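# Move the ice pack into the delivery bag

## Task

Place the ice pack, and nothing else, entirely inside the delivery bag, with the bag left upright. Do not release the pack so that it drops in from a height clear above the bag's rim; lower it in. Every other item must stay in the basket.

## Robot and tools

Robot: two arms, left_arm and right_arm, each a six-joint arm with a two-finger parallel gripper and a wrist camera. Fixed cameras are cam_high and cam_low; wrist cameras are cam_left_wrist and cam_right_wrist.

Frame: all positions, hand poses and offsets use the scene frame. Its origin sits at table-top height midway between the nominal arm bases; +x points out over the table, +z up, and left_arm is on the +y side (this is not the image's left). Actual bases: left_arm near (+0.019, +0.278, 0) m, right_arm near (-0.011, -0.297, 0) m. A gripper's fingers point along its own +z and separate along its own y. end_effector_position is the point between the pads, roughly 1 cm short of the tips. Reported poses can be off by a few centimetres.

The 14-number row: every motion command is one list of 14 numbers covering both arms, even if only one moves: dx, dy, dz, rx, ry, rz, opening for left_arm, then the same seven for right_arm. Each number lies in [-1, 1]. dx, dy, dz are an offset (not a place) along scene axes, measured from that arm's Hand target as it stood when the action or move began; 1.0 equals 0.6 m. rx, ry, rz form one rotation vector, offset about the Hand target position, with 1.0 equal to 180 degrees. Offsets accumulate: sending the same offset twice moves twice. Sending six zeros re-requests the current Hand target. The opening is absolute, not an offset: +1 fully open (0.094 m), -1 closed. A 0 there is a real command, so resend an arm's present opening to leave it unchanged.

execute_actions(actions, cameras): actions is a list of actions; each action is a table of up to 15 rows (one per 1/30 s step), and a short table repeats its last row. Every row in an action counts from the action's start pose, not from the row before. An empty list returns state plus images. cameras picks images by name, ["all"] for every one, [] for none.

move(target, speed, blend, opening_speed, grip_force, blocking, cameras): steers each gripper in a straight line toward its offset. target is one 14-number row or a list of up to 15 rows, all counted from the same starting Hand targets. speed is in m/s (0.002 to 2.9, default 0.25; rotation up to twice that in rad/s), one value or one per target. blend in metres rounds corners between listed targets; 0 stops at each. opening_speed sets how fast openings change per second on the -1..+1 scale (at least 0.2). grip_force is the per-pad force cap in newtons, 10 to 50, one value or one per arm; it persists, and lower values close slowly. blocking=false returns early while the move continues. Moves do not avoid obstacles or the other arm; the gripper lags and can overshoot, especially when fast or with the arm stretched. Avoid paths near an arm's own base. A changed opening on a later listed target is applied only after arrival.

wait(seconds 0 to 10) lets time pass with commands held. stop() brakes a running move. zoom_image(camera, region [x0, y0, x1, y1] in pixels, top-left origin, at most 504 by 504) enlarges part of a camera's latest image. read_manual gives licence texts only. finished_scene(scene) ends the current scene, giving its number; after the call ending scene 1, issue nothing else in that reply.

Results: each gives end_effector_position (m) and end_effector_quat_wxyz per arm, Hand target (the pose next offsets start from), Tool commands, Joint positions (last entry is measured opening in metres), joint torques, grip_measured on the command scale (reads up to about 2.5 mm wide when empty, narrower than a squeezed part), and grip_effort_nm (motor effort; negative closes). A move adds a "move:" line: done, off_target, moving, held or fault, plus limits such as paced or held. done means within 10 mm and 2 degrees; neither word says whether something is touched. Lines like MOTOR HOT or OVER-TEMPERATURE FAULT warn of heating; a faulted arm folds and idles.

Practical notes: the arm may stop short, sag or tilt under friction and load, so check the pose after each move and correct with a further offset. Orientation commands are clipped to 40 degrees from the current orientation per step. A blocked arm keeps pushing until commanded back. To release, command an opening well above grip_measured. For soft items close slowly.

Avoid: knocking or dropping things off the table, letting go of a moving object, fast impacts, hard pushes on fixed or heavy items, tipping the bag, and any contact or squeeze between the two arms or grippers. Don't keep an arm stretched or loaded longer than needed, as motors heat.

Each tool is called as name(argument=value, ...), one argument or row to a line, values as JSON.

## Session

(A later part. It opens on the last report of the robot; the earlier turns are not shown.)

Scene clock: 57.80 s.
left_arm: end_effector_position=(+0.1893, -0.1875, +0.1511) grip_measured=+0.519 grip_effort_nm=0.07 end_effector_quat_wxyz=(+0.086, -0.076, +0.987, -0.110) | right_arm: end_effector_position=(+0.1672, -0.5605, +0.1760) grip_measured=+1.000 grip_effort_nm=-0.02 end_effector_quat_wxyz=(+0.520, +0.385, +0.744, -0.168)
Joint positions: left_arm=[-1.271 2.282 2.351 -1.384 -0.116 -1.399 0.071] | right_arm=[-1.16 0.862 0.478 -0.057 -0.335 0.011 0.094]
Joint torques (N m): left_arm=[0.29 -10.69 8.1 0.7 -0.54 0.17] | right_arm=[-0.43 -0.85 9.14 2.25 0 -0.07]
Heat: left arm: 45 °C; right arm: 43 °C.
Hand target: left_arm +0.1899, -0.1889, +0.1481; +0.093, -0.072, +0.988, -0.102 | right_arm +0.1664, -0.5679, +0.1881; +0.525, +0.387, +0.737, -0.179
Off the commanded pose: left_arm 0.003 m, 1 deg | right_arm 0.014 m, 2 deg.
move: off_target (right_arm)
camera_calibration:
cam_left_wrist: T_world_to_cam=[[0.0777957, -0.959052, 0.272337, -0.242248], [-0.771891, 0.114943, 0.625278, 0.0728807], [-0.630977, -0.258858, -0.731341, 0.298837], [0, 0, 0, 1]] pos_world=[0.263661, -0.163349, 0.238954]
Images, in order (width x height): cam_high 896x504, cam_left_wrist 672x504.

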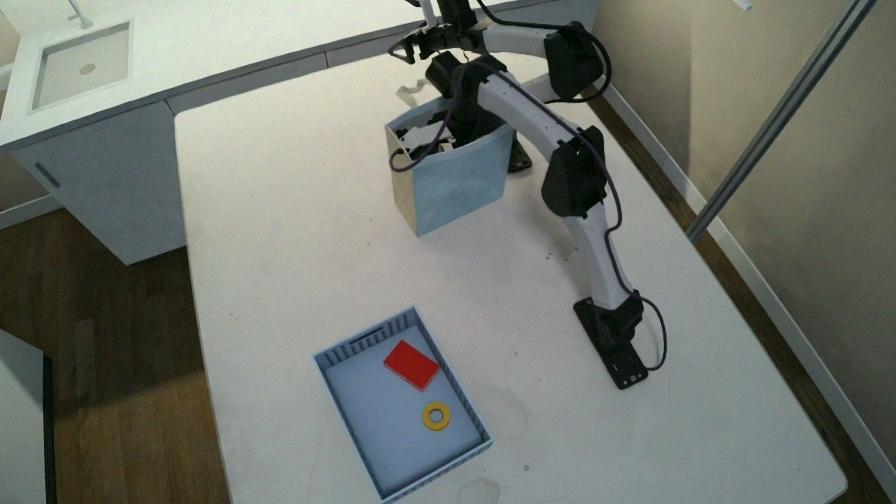

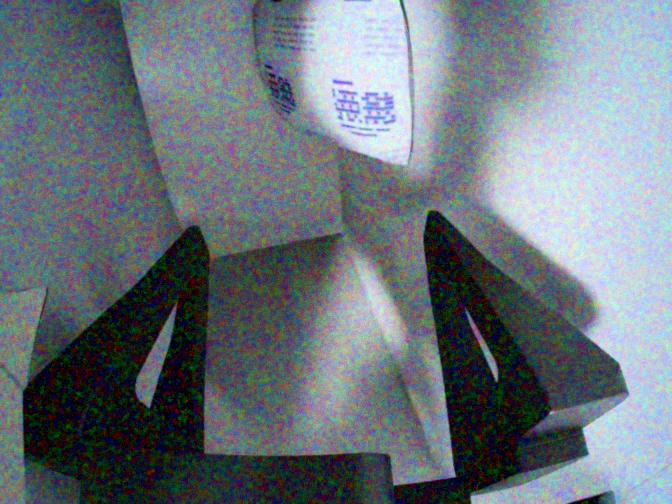

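move(
  target=[
    [0,0,0.01,0,0,0,0.1,0,0,0,0,0,0,1],
    [0,-0.003,0.095,-0.0524,-0.0066,0,0.1,0,0,0,0,0,0,1],
    [-0.003,0.0,0.29,-0.1406,-0.0178,0,0.1,0,0,0,0,0,0,1],
  ],
  blend=[0,0.02,0],
  speed=0.2,
  cameras=["cam_high","cam_low","cam_left_wrist"],
)

Scene clock: 62.10 s.
left_arm: end_effector_position=(+0.1896, -0.1921, +0.3199) grip_measured=+0.102 grip_effort_nm=-0.08 end_effector_quat_wxyz=(+0.112, -0.083, +0.937, -0.319) | right_arm: end_effector_position=(+0.1672, -0.5605, +0.1760) grip_measured=+1.000 grip_effort_nm=-0.02 end_effector_quat_wxyz=(+0.520, +0.385, +0.744, -0.168)
Joint positions: left_arm=[-1.255 2.128 2.647 -1.402 -0.064 -1.399 0.052] | right_arm=[-1.16 0.862 0.478 -0.057 -0.335 0.011 0.094]
Joint torques (N m): left_arm=[1.17 -10.35 7.28 1.31 -0.11 0.07] | right_arm=[-0.43 -0.88 9.14 2.26 -0.01 -0.02]
Heat: left arm: 46 °C; right arm: 44 °C.
Hand target: left_arm +0.1882, -0.1889, +0.3222; +0.103, -0.088, +0.938, -0.318 | right_arm +0.1664, -0.5679, +0.1881; +0.525, +0.387, +0.737, -0.179
Off the commanded pose: left_arm 0.004 m, 1 deg | right_arm 0.014 m, 2 deg.
move: off_target (right_arm)
camera_calibration:
cam_left_wrist: T_world_to_cam=[[0.0278159, -0.760551, 0.648682, -0.365343], [-0.819968, 0.353799, 0.449975, 0.0791897], [-0.571732, -0.544415, -0.613787, 0.317443], [0, 0, 0, 1]] pos_world=[0.256588, -0.133058, 0.3962]
Images, in order (width x height): cam_high 896x504, cam_low 896x504, cam_left_wrist 672x504.

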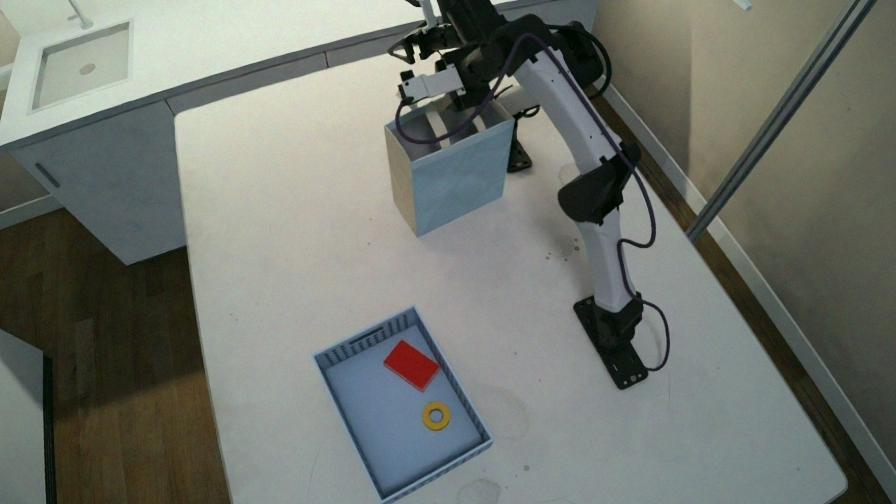

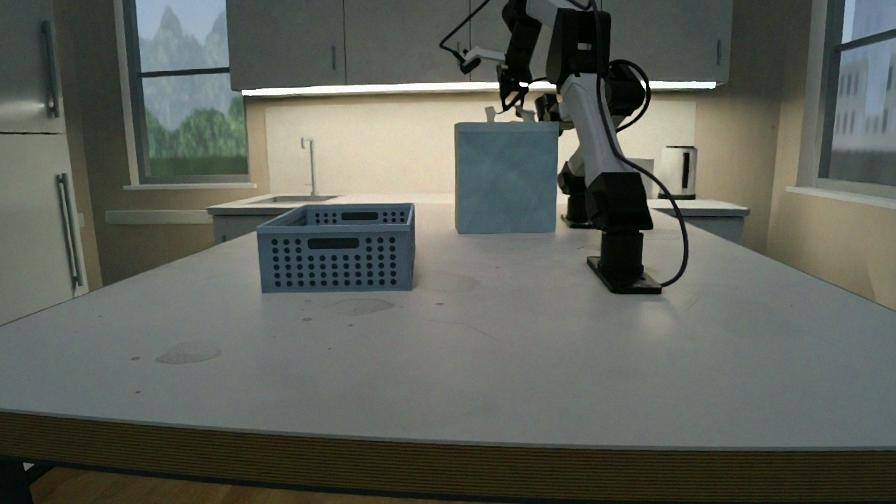

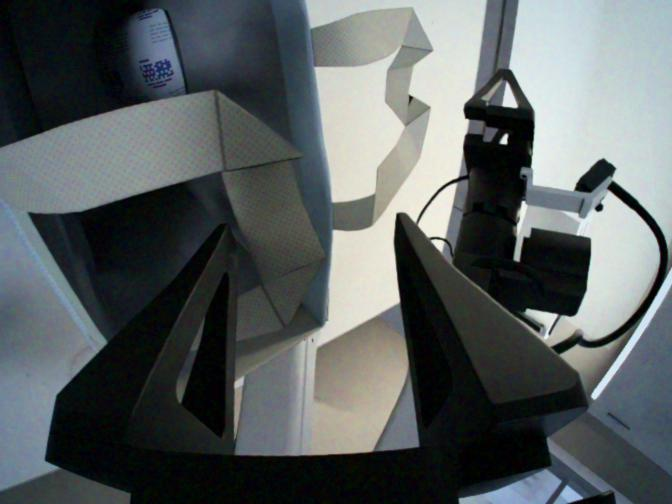

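finished_scene(
  scene=2,
)

The scene is finished: the task was done.


## Next scene

The same job, from a new start.

execute_actions(
  actions=[],
)

zoom_image(
  camera="cam_high",
  region=[250, 60, 590, 400],
)

Scene clock: 0.00 s.
left_arm: end_effector_position=(+0.0356, -0.0433, +0.1847) grip_measured=+1.000 grip_effort_nm=n/a end_effector_quat_wxyz=(+0.729, +0.490, +0.474, -0.068) | right_arm: end_effector_position=(+0.4827, -0.3622, +0.1486) grip_measured=+1.000 grip_effort_nm=n/a end_effector_quat_wxyz=(+0.448, -0.165, +0.825, -0.301)
Joint positions: left_arm=[-2.042 1.516 0.24 1.442 -1.131 0.86 0.094] | right_arm=[-0.016 1.722 0.984 0.279 0.344 -0.624 0.094]
Joint velocities: within noise
Joint torques (N m): no reading
Heat: left arm: 32 °C; right arm: 34 °C.
Hand target: left_arm +0.0353, -0.0438, +0.1855; +0.729, +0.489, +0.474, -0.068 | right_arm +0.4837, -0.3621, +0.1539; +0.452, -0.164, +0.823, -0.302
Tool commands: left_gripper/opening=+1.0 right_gripper/opening=+1.0
camera_calibration:
cam_left_wrist: T_world_to_cam=[[-0.570188, -0.453048, -0.685298, 0.120797], [-0.0971246, 0.865514, -0.491378, 0.131328], [0.815753, -0.213619, -0.537508, 0.178385], [0, 0, 0, 1]] pos_world=[-0.063886, -0.0208328, 0.243196]
cam_right_wrist: T_world_to_cam=[[-0.0672306, -0.760973, 0.645291, -0.347237], [-0.991865, -0.0190905, -0.125852, 0.489261], [0.108089, -0.648503, -0.753499, -0.0543354], [0, 0, 0, 1]] pos_world=[0.467809, -0.290134, 0.244701]

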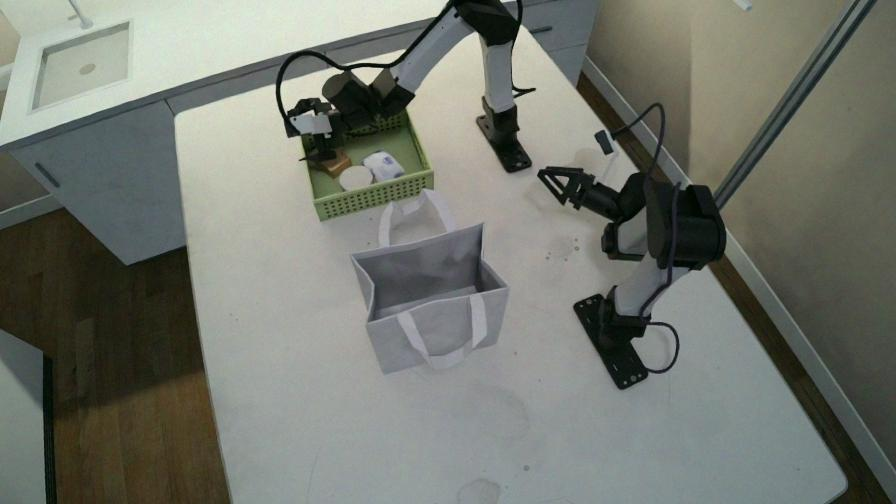

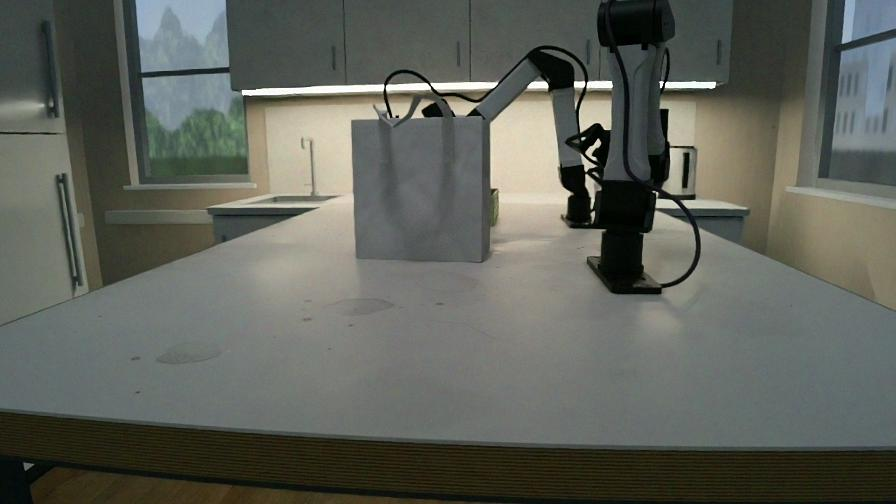

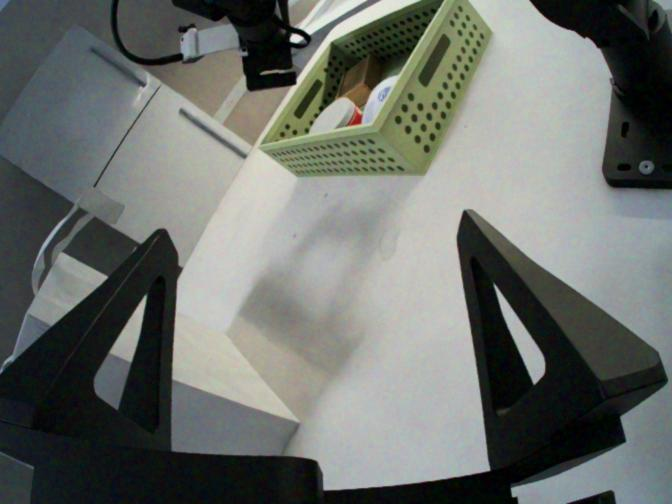

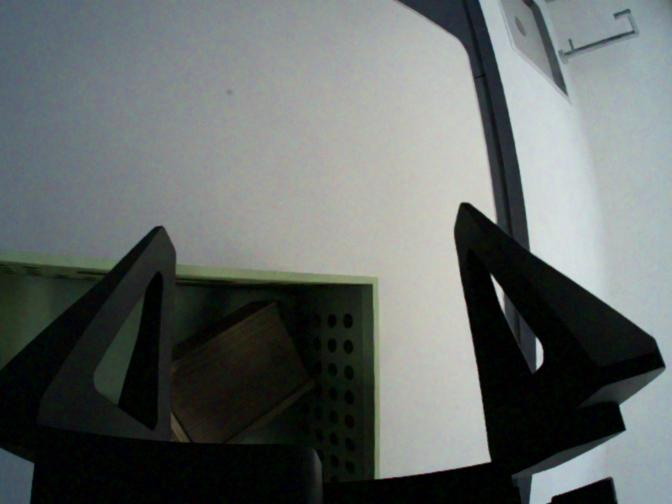

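Scaled by 1.482 from the camera's 896x504 image, which has a finer 1280x720 frame.

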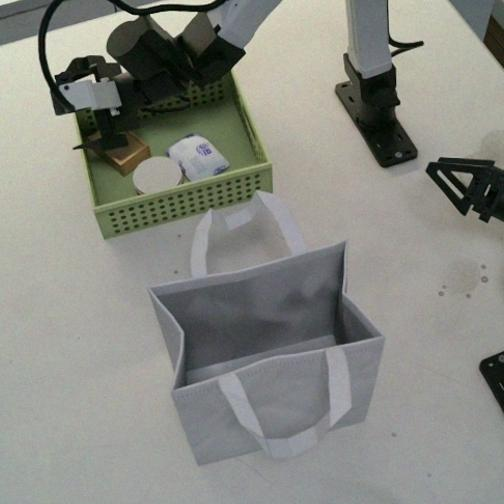

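zoom_image(
  camera="cam_high",
  region=[300, 110, 440, 220],
)

zoom_image(
  camera="cam_left_wrist",
  region=[250, 0, 500, 190],
)

Scaled by 3.600 from the camera's 896x504 image, which has a finer 1280x720 frame.

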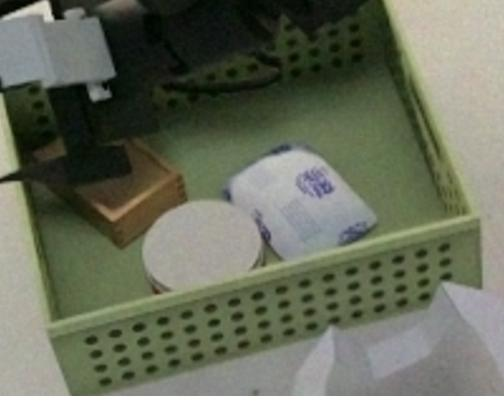

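Scaled by 2.016 from the camera's 672x504 image, which has a finer 960x720 frame.

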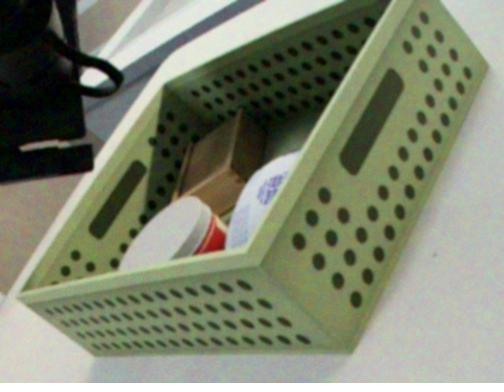

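move(
  target=[-0.11,0.007,0,0,0,-0.0667,1,-0.276,0.049,-0.023,0.3358,0.0606,-0.4516,0.65],
  speed=0.4,
  cameras=["cam_right_wrist","cam_high"],
)

Scene clock: 15.23 s.
left_arm: end_effector_position=(-0.0287, -0.0402, +0.1847) grip_measured=+1.000 grip_effort_nm=0.02 end_effector_quat_wxyz=(+0.718, +0.535, +0.423, -0.140) | right_arm: end_effector_position=(+0.3147, -0.3326, +0.1398) grip_measured=+0.652 grip_effort_nm=-0.15 end_effector_quat_wxyz=(+0.112, +0.584, +0.800, -0.079)
Joint positions: left_arm=[-2.242 1.516 0.24 1.442 -1.131 0.86 0.094] | right_arm=[0.026 1.694 1.476 -1.27 0.263 1.278 0.078]
Joint torques (N m): left_arm=[0.28 -4.72 4.49 1.64 -0.08 0.04] | right_arm=[-0.4 -6 7.86 0.41 0.2 0.04]
Heat: left arm: 33 °C; right arm: 36 °C.
Hand target: left_arm -0.0306, -0.0396, +0.1855; +0.718, +0.536, +0.421, -0.144 | right_arm +0.3181, -0.3327, +0.1400; +0.105, +0.590, +0.797, -0.078
Off the commanded pose: left_arm 0.002 m, 0 deg | right_arm 0.003 m, 1 deg.
move: done
camera_calibration:
cam_right_wrist: T_world_to_cam=[[-0.965726, -0.25579, 0.0441001, 0.204462], [-0.185293, 0.798351, 0.572977, 0.242437], [-0.181769, 0.545167, -0.818384, 0.47372], [0, 0, 0, 1]] pos_world=[0.328484, -0.399507, 0.239758]
Images, in order (width x height): cam_high 896x504, cam_right_wrist 672x504.

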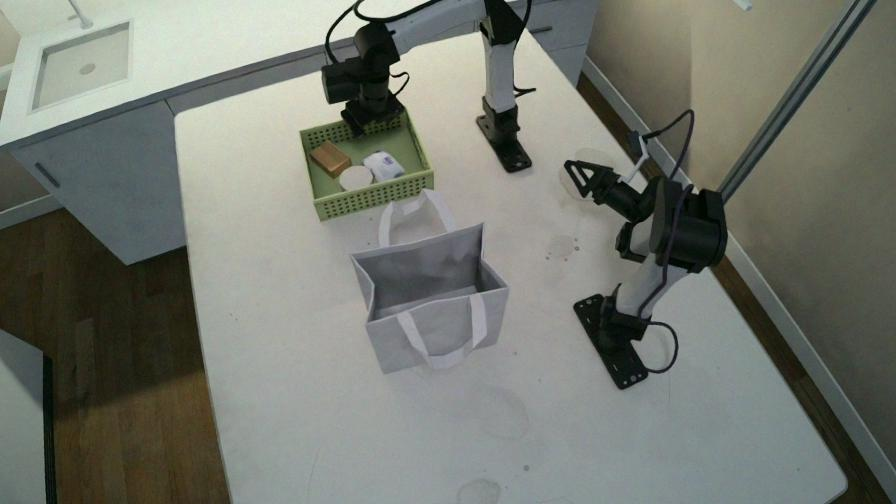

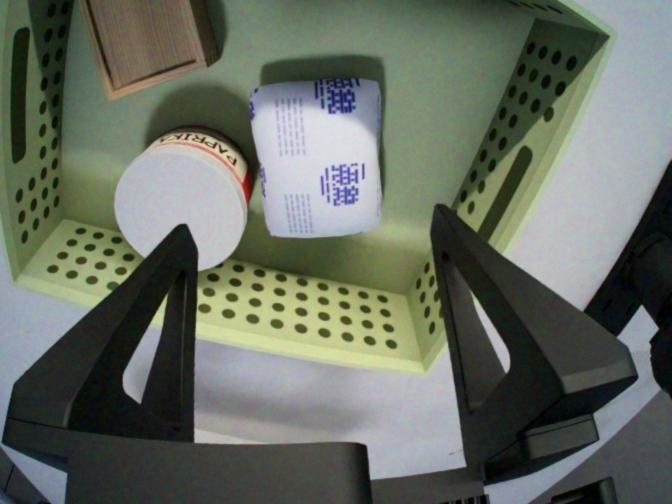

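move(
  target=[0,0,0,0,0,0,1,-0.0168,0.0012,-0.165,0,0,0,0.65],
  speed=0.25,
  cameras=["cam_right_wrist"],
)

Scene clock: 19.43 s.
left_arm: end_effector_position=(-0.0287, -0.0402, +0.1847) grip_measured=+1.000 grip_effort_nm=0.02 end_effector_quat_wxyz=(+0.718, +0.535, +0.423, -0.140) | right_arm: end_effector_position=(+0.3115, -0.3321, +0.0514) grip_measured=+0.652 grip_effort_nm=-0.15 end_effector_quat_wxyz=(+0.116, +0.587, +0.798, -0.074)
Joint positions: left_arm=[-2.242 1.516 0.24 1.442 -1.131 0.86 0.094] | right_arm=[0.026 1.723 1.152 -0.905 0.26 1.285 0.078]
Joint torques (N m): left_arm=[0.31 -4.7 4.53 1.63 -0.08 0.03] | right_arm=[-0.23 -6.28 3.9 0.69 0.22 0]
Heat: left arm: 33 °C; right arm: 36 °C.
Hand target: left_arm -0.0306, -0.0396, +0.1855; +0.718, +0.536, +0.421, -0.144 | right_arm +0.3080, -0.3320, +0.0410; +0.105, +0.590, +0.797, -0.078
Off the commanded pose: left_arm 0.002 m, 0 deg | right_arm 0.011 m, 1 deg.
move: off_target (right_arm)
camera_calibration:
cam_right_wrist: T_world_to_cam=[[-0.967926, -0.249487, 0.02959, 0.208878], [-0.187962, 0.797262, 0.573624, 0.29261], [-0.166703, 0.549663, -0.818584, 0.397366], [0, 0, 0, 1]] pos_world=[0.32342, -0.399592, 0.151249]
Images, in order (width x height): cam_right_wrist 672x504.

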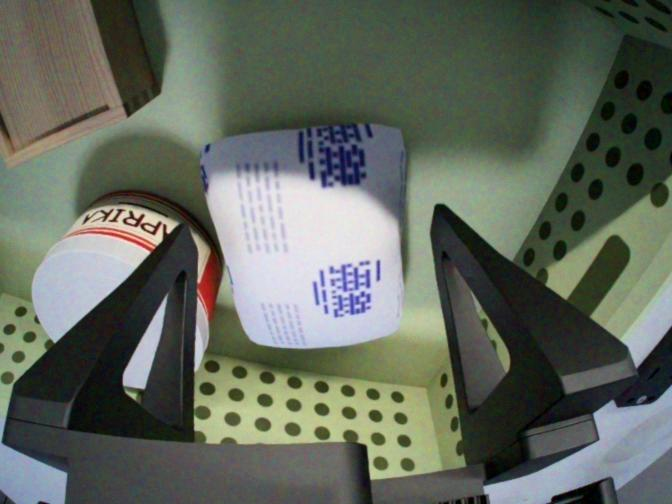

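move(
  target=[0,0,0,0,0,0,1,-0.003,-0.003,-0.0517,0,0,0,0.65],
  speed=0.12,
  cameras=["cam_right_wrist"],
)

Scene clock: 21.30 s.
left_arm: end_effector_position=(-0.0287, -0.0402, +0.1847) grip_measured=+1.000 grip_effort_nm=0.02 end_effector_quat_wxyz=(+0.718, +0.535, +0.423, -0.140) | right_arm: end_effector_position=(+0.3086, -0.3322, +0.0196) grip_measured=+0.652 grip_effort_nm=-0.15 end_effector_quat_wxyz=(+0.113, +0.587, +0.798, -0.076)
Joint positions: left_arm=[-2.242 1.516 0.24 1.442 -1.131 0.86 0.094] | right_arm=[0.026 1.765 1.067 -0.784 0.26 1.285 0.078]
Joint torques (N m): left_arm=[0.27 -4.71 4.53 1.64 -0.07 0.03] | right_arm=[-0.69 -6.22 3.89 0.77 0.22 -0.05]
Heat: left arm: 33 °C; right arm: 36 °C.
Hand target: left_arm -0.0306, -0.0396, +0.1855; +0.718, +0.536, +0.421, -0.144 | right_arm +0.3062, -0.3338, +0.0099; +0.105, +0.590, +0.797, -0.078
Off the commanded pose: left_arm 0.002 m, 0 deg | right_arm 0.010 m, 1 deg.
move: done
camera_calibration:
cam_right_wrist: T_world_to_cam=[[-0.967713, -0.249434, 0.036253, 0.206834], [-0.18401, 0.797419, 0.574685, 0.309157], [-0.172255, 0.549459, -0.817571, 0.372469], [0, 0, 0, 1]] pos_world=[0.321203, -0.399593, 0.119354]
Images, in order (width x height): cam_right_wrist 672x504.

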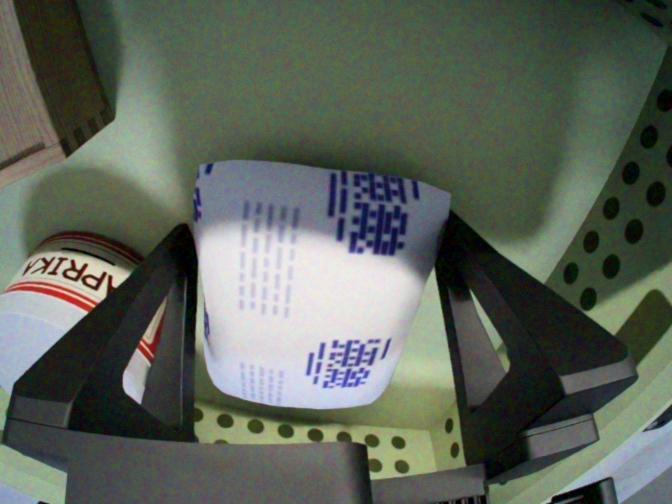

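move(
  target=[0,0,0,0,0,0,1,0,0,0.004,0,0,0,0.1],
  opening_speed=0.8,
  cameras=["cam_right_wrist"],
)

Scene clock: 23.33 s.
left_arm: end_effector_position=(-0.0287, -0.0402, +0.1847) grip_measured=+1.000 grip_effort_nm=0.02 end_effector_quat_wxyz=(+0.718, +0.535, +0.423, -0.140) | right_arm: end_effector_position=(+0.3098, -0.3320, +0.0197) grip_measured=+0.144 grip_effort_nm=-0.97 end_effector_quat_wxyz=(+0.115, +0.587, +0.798, -0.074)
Joint positions: left_arm=[-2.242 1.516 0.24 1.442 -1.131 0.86 0.094] | right_arm=[0.026 1.765 1.067 -0.779 0.259 1.285 0.054]
Joint torques (N m): left_arm=[0.29 -4.67 4.52 1.63 -0.08 0.03] | right_arm=[-0.66 -6.57 4.3 0.63 0.24 -0.04]
Heat: left arm: 33 °C; right arm: 36 °C.
Hand target: left_arm -0.0306, -0.0396, +0.1855; +0.718, +0.536, +0.421, -0.144 | right_arm +0.3062, -0.3337, +0.0123; +0.105, +0.590, +0.797, -0.078
Off the commanded pose: left_arm 0.002 m, 0 deg | right_arm 0.008 m, 1 deg.
move: done
camera_calibration:
cam_right_wrist: T_world_to_cam=[[-0.967858, -0.249606, 0.0307806, 0.208177], [-0.187167, 0.796624, 0.574768, 0.309839], [-0.167986, 0.550533, -0.817737, 0.371689], [0, 0, 0, 1]] pos_world=[0.321916, -0.39949, 0.11945]
Images, in order (width x height): cam_right_wrist 672x504.

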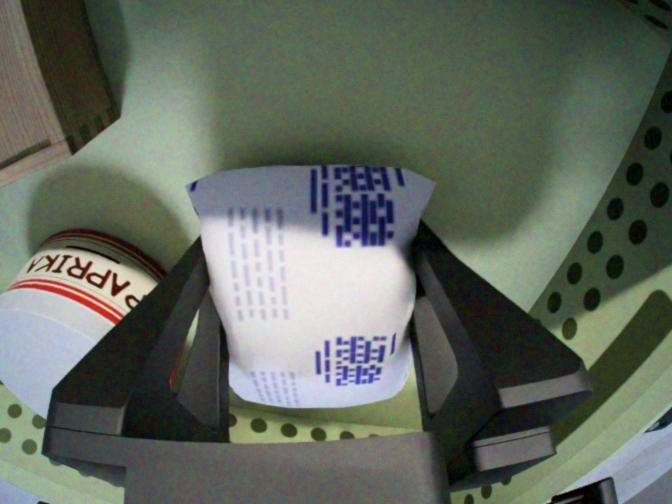

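move(
  target=[
    [0,0,0,0,0,0,1,0,0,0.2295,0,0,0,0.1],
    [0,0,0,0,0,0,1,-0.152,0.3895,0.5295,0.058,-0.119,0.156,0.1],
    [0,0,0,0,0,0,1,-0.1653,0.7928,0.5378,0.1156,-0.2386,0.3112,0.1],
    [0,0,0,0,0,0,1,0.0913,0.7745,0.5095,0.1156,-0.2386,0.3112,0.1],
  ],
  blend=[0.04,0.05,0.03,0],
  speed=0.3,
  cameras=["all"],
)

Scene clock: 38.40 s.
left_arm: end_effector_position=(-0.0287, -0.0402, +0.1847) grip_measured=+1.000 grip_effort_nm=0.02 end_effector_quat_wxyz=(+0.718, +0.535, +0.423, -0.140) | right_arm: end_effector_position=(+0.3595, +0.1237, +0.3138) grip_measured=+0.136 grip_effort_nm=-1.05 end_effector_quat_wxyz=(+0.297, +0.161, +0.886, +0.318)
Joint positions: left_arm=[-2.242 1.516 0.24 1.442 -1.131 0.86 0.094] | right_arm=[0.912 2.101 2.392 -0.982 0.214 1.172 0.053]
Joint torques (N m): left_arm=[0.31 -4.7 4.55 1.63 -0.08 0.03] | right_arm=[0.32 -10.09 8.62 2.09 0.07 -0.2]
Heat: left arm: 34 °C; right arm: 37 °C.
Hand target: left_arm -0.0306, -0.0396, +0.1855; +0.718, +0.536, +0.421, -0.144 | right_arm +0.3609, +0.1310, +0.3182; +0.298, +0.154, +0.883, +0.327
Off the commanded pose: left_arm 0.002 m, 0 deg | right_arm 0.009 m, 1 deg.
move: done
camera_calibration:
cam_left_wrist: T_world_to_cam=[[-0.649031, -0.330255, -0.685339, 0.0881968], [0.0773714, 0.867533, -0.491324, 0.127497], [0.756817, -0.371911, -0.537504, 0.223457], [0, 0, 0, 1]] pos_world=[-0.121738, 0.00162549, 0.243196]
cam_right_wrist: T_world_to_cam=[[-0.162363, -0.755471, -0.634745, 0.342832], [-0.965603, -0.010759, 0.259799, 0.265723], [-0.2031, 0.655094, -0.727738, 0.341152], [0, 0, 0, 1]] pos_world=[0.381534, 0.038372, 0.396846]

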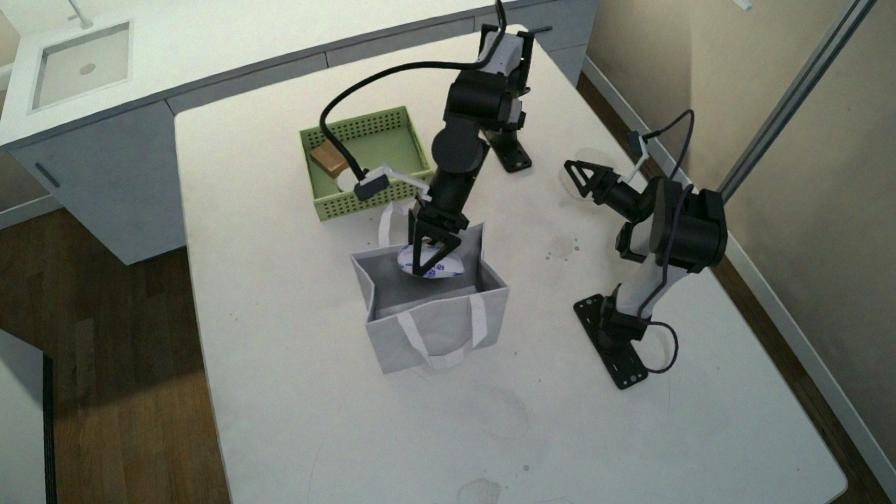

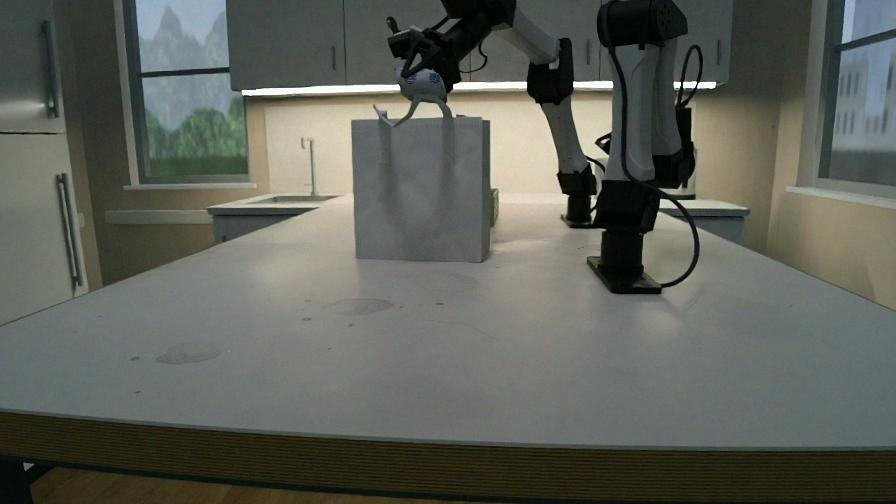

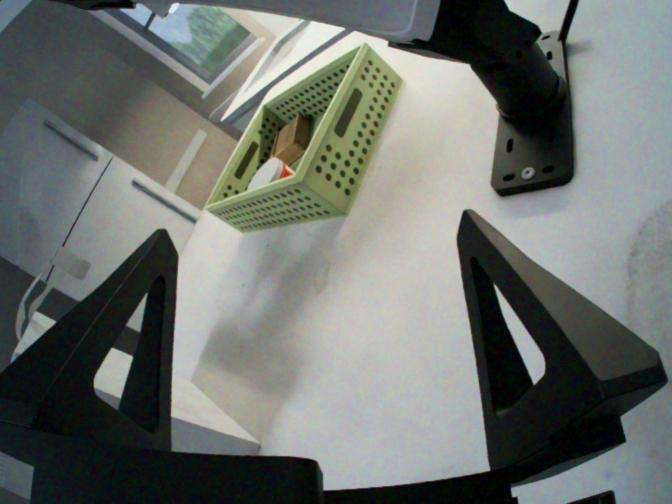

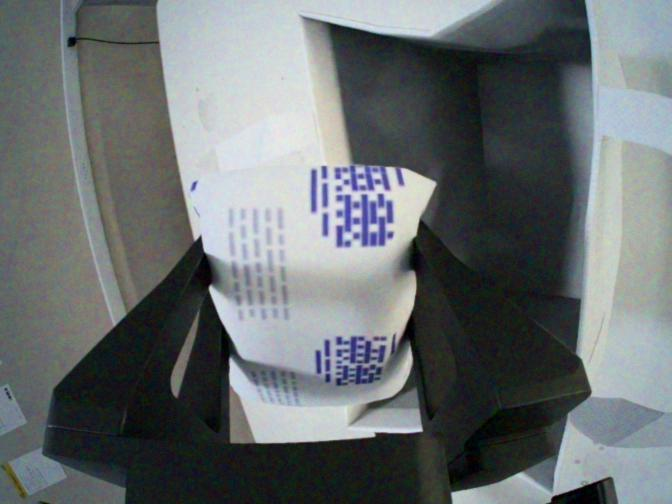

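move(
  target=[0,0,0,0,0,0,1,-0.013,-0.0017,-0.1837,-0.0968,0.0338,0.0153,0.1],
  speed=0.15,
  cameras=["cam_right_wrist","cam_high","cam_low"],
)

Scene clock: 45.53 s.
left_arm: end_effector_position=(-0.0287, -0.0402, +0.1847) grip_measured=+1.000 grip_effort_nm=0.02 end_effector_quat_wxyz=(+0.718, +0.535, +0.423, -0.140) | right_arm: end_effector_position=(+0.3533, +0.1279, +0.2205) grip_measured=+0.136 grip_effort_nm=-1.05 end_effector_quat_wxyz=(+0.263, +0.109, +0.937, +0.202)
Joint positions: left_arm=[-2.242 1.516 0.24 1.442 -1.131 0.86 0.094] | right_arm=[0.935 2.212 2.339 -1.061 0.246 1.089 0.053]
Joint torques (N m): left_arm=[0.31 -4.71 4.51 1.64 -0.07 0.03] | right_arm=[0.58 -11.18 5.26 1.69 0.38 -0.18]
Heat: left arm: 34 °C; right arm: 39 °C.
Hand target: left_arm -0.0306, -0.0396, +0.1855; +0.718, +0.536, +0.421, -0.144 | right_arm +0.3531, +0.1300, +0.2078; +0.263, +0.103, +0.941, +0.188
Off the commanded pose: left_arm 0.002 m, 0 deg | right_arm 0.013 m, 2 deg.
move: off_target (right_arm)
camera_calibration:
cam_right_wrist: T_world_to_cam=[[-0.161557, -0.900015, -0.404812, 0.253241], [-0.936788, 0.0108554, 0.349729, 0.251172], [-0.310367, 0.435724, -0.844877, 0.36104], [0, 0, 0, 1]] pos_world=[0.388262, 0.0678806, 0.319707]
Images, in order (width x height): cam_high 896x504, cam_low 896x504, cam_right_wrist 672x504.

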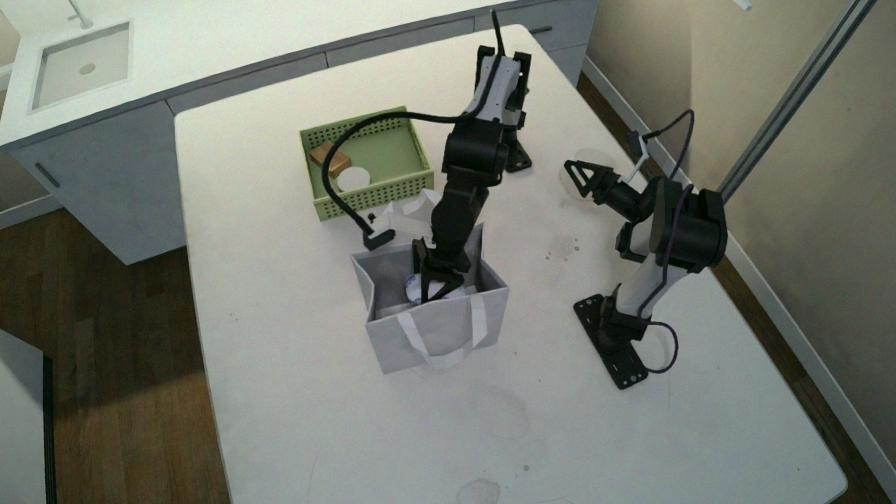

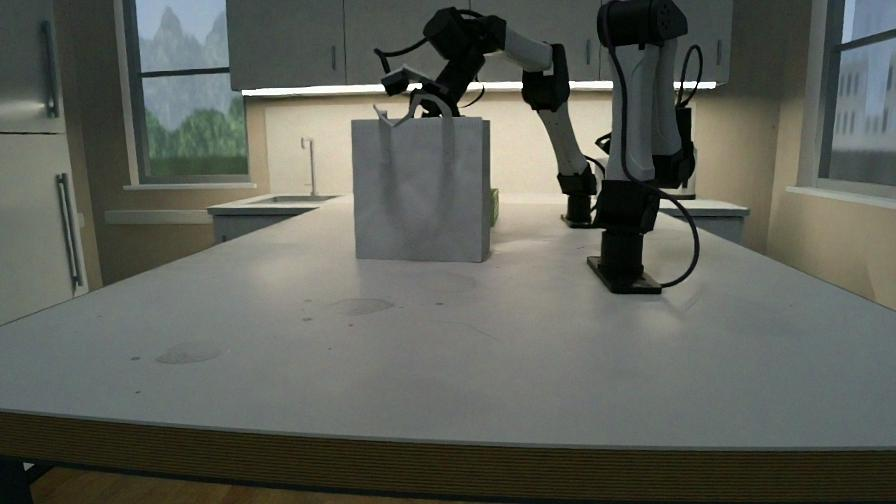

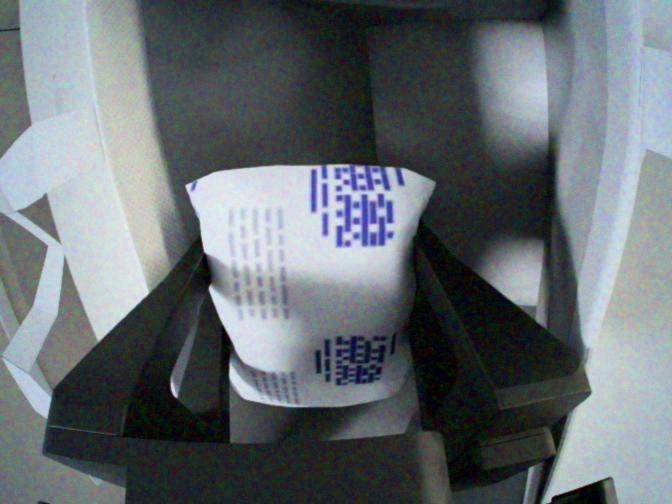

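move(
  target=[0,0,0,0,0,0,1,-0.0017,0,-0.09,-0.054,0.017,0,0.1],
  speed=0.12,
  cameras=["cam_right_wrist","cam_high","cam_low"],
)

Scene clock: 47.87 s.
left_arm: end_effector_position=(-0.0287, -0.0402, +0.1847) grip_measured=+1.000 grip_effort_nm=0.02 end_effector_quat_wxyz=(+0.718, +0.535, +0.423, -0.140) | right_arm: end_effector_position=(+0.3504, +0.1252, +0.1527) grip_measured=+0.136 grip_effort_nm=-1.05 end_effector_quat_wxyz=(+0.238, +0.088, +0.961, +0.105)
Joint positions: left_arm=[-2.242 1.516 0.24 1.442 -1.131 0.86 0.094] | right_arm=[0.953 2.371 2.423 -1.184 0.302 1.071 0.053]
Joint torques (N m): left_arm=[0.28 -4.7 4.51 1.64 -0.08 0.04] | right_arm=[0.59 -12.26 8.61 1.28 0.48 -0.12]
Heat: left arm: 34 °C; right arm: 39 °C.
Hand target: left_arm -0.0306, -0.0396, +0.1855; +0.718, +0.536, +0.421, -0.144 | right_arm +0.3521, +0.1300, +0.1539; +0.246, +0.085, +0.960, +0.105
Off the commanded pose: left_arm 0.002 m, 0 deg | right_arm 0.005 m, 1 deg.
move: done
camera_calibration:
cam_right_wrist: T_world_to_cam=[[-0.17966, -0.961625, -0.207364, 0.206805], [-0.909352, 0.081939, 0.407879, 0.244797], [-0.375235, 0.261847, -0.889176, 0.355287], [0, 0, 0, 1]] pos_world=[0.393077, 0.0857802, 0.258949]
Images, in order (width x height): cam_high 896x504, cam_low 896x504, cam_right_wrist 672x504.

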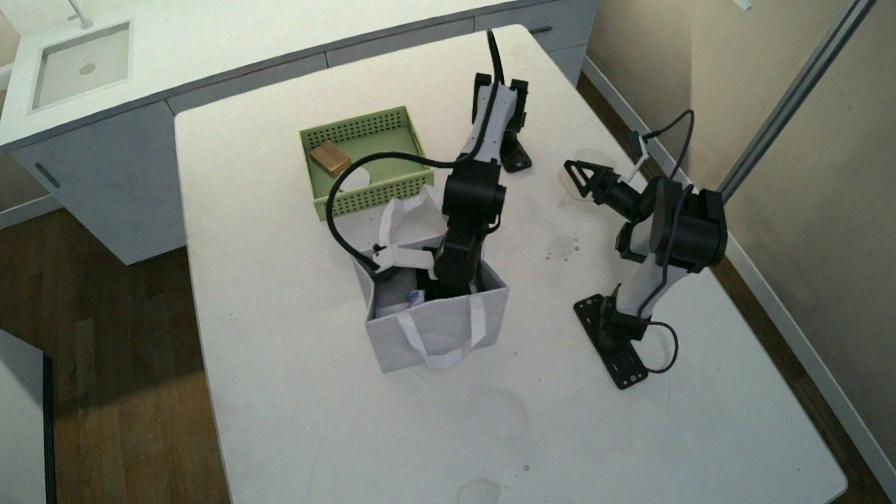

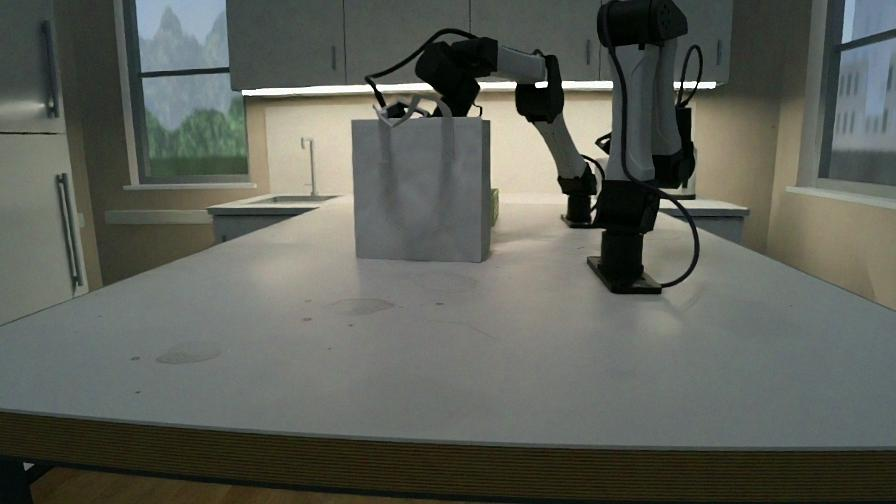

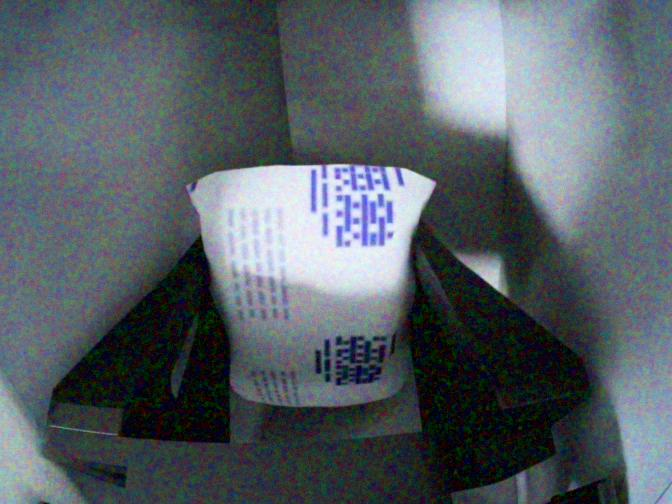

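move(
  target=[0,0,0,0,0,0,1,0,0,0,0,0,0,0.52],
  opening_speed=0.35,
  cameras=["cam_right_wrist","cam_high"],
)

Scene clock: 49.70 s.
left_arm: end_effector_position=(-0.0287, -0.0402, +0.1847) grip_measured=+1.000 grip_effort_nm=0.02 end_effector_quat_wxyz=(+0.718, +0.535, +0.423, -0.140) | right_arm: end_effector_position=(+0.3511, +0.1254, +0.1552) grip_measured=+0.517 grip_effort_nm=0.12 end_effector_quat_wxyz=(+0.241, +0.089, +0.961, +0.106)
Joint positions: left_arm=[-2.242 1.516 0.24 1.442 -1.131 0.86 0.094] | right_arm=[0.953 2.371 2.431 -1.187 0.305 1.071 0.071]
Joint torques (N m): left_arm=[0.28 -4.7 4.55 1.64 -0.07 0.03] | right_arm=[0.64 -12.22 8.14 1.27 0.45 -0.13]
Heat: left arm: 34 °C; right arm: 40 °C.
Hand target: left_arm -0.0306, -0.0396, +0.1855; +0.718, +0.536, +0.421, -0.144 | right_arm +0.3520, +0.1300, +0.1539; +0.246, +0.085, +0.960, +0.105
Off the commanded pose: left_arm 0.002 m, 0 deg | right_arm 0.005 m, 1 deg.
move: done
camera_calibration:
cam_right_wrist: T_world_to_cam=[[-0.179832, -0.960802, -0.210998, 0.208127], [-0.911411, 0.0820339, 0.403238, 0.245871], [-0.370123, 0.264821, -0.890438, 0.355757], [0, 0, 0, 1]] pos_world=[0.393191, 0.0855872, 0.261549]
Images, in order (width x height): cam_high 896x504, cam_right_wrist 672x504.

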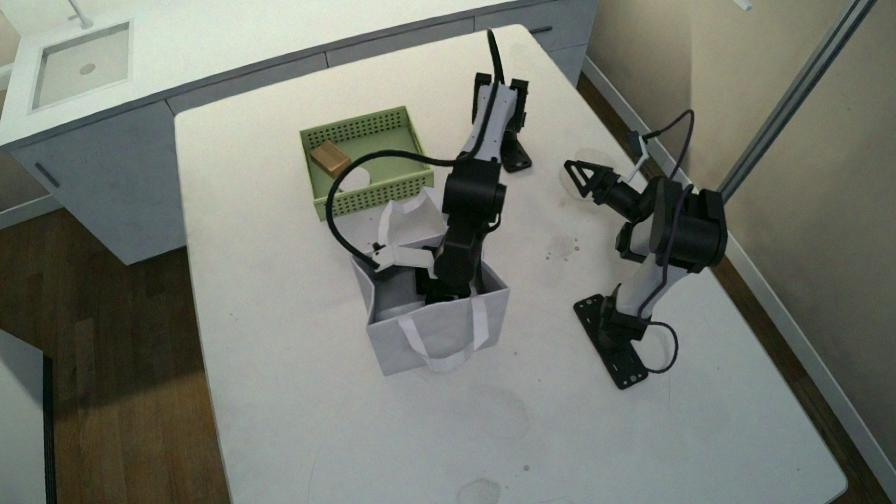

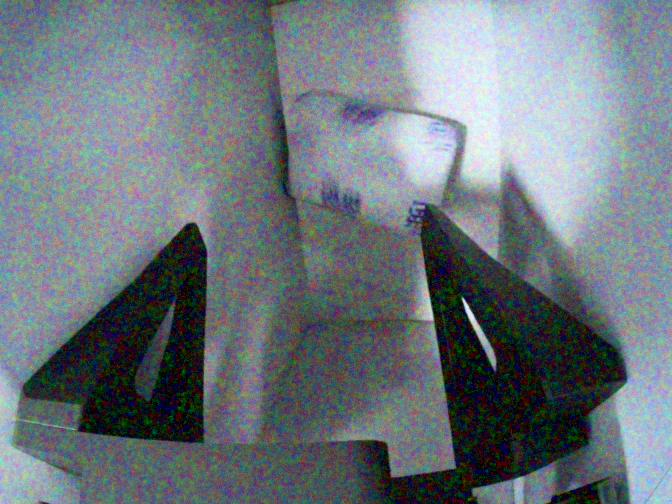

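move(
  target=[
    [0,0,0,0,0,0,1,0,-0.003,0.008,0,0,0,0.1],
    [0,0,0,0,0,0,1,0.002,-0.003,0.1,0.054,-0.017,0,0.1],
    [0,0,0,0,0,0,1,0.005,0.0,0.3,0.145,-0.05,-0.0187,0.1],
  ],
  blend=[0,0.02,0],
  speed=0.22,
  cameras=["cam_high","cam_low","cam_right_wrist"],
)

Scene clock: 53.90 s.
left_arm: end_effector_position=(-0.0287, -0.0402, +0.1847) grip_measured=+1.000 grip_effort_nm=0.02 end_effector_quat_wxyz=(+0.718, +0.535, +0.423, -0.140) | right_arm: end_effector_position=(+0.3520, +0.1291, +0.3397) grip_measured=+0.102 grip_effort_nm=-0.15 end_effector_quat_wxyz=(+0.305, +0.154, +0.883, +0.322)
Joint positions: left_arm=[-2.242 1.516 0.24 1.442 -1.131 0.86 0.094] | right_arm=[0.935 2.221 2.71 -1.163 0.234 1.168 0.052]
Joint torques (N m): left_arm=[0.28 -4.72 4.52 1.64 -0.08 0.03] | right_arm=[-0.35 -10.15 7.35 1.87 0.05 -0.02]
Heat: left arm: 34 °C; right arm: 42 °C.
Hand target: left_arm -0.0306, -0.0396, +0.1855; +0.718, +0.536, +0.421, -0.144 | right_arm +0.3551, +0.1300, +0.3338; +0.297, +0.158, +0.887, +0.317
Off the commanded pose: left_arm 0.002 m, 0 deg | right_arm 0.007 m, 1 deg.
move: done
camera_calibration:
cam_right_wrist: T_world_to_cam=[[-0.141749, -0.755482, -0.639652, 0.356492], [-0.970889, -0.0199352, 0.238698, 0.262028], [-0.193084, 0.654866, -0.730663, 0.352385], [0, 0, 0, 1]] pos_world=[0.372973, 0.0437817, 0.42296]
Images, in order (width x height): cam_high 896x504, cam_low 896x504, cam_right_wrist 672x504.

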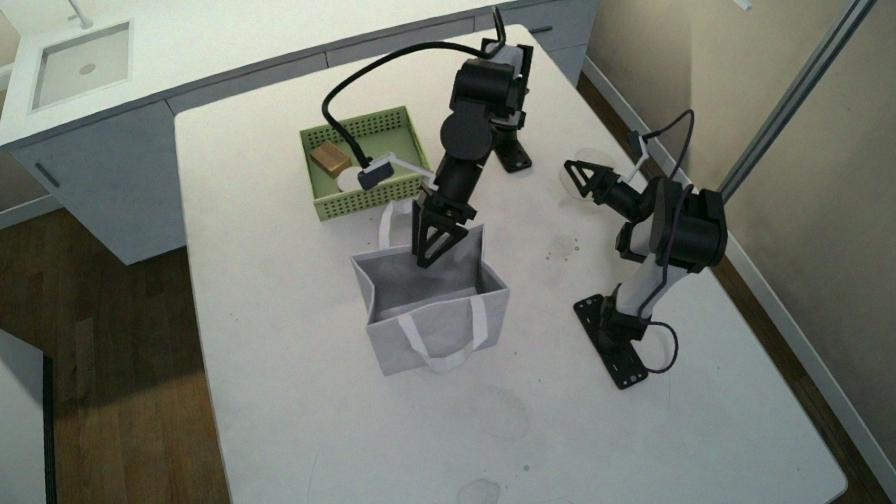

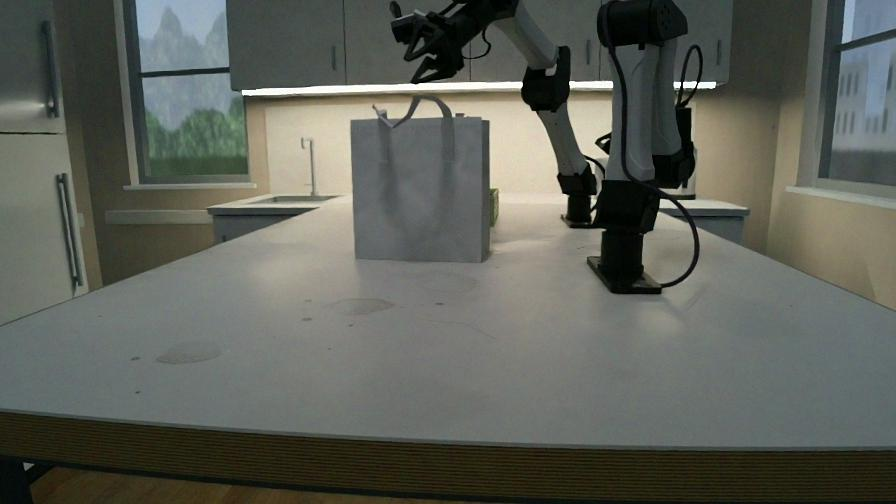

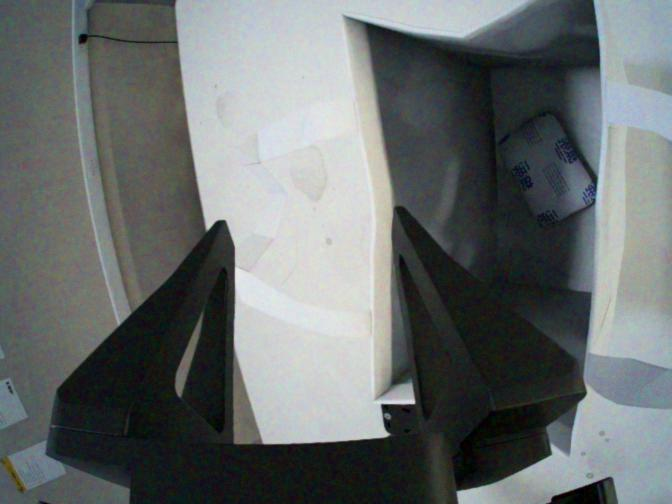

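The ice pack is on the floor of the bag, the bag is standing, and the gripper is clear of it.

finished_scene(
  scene=3,
)

The scene is finished: the task was done.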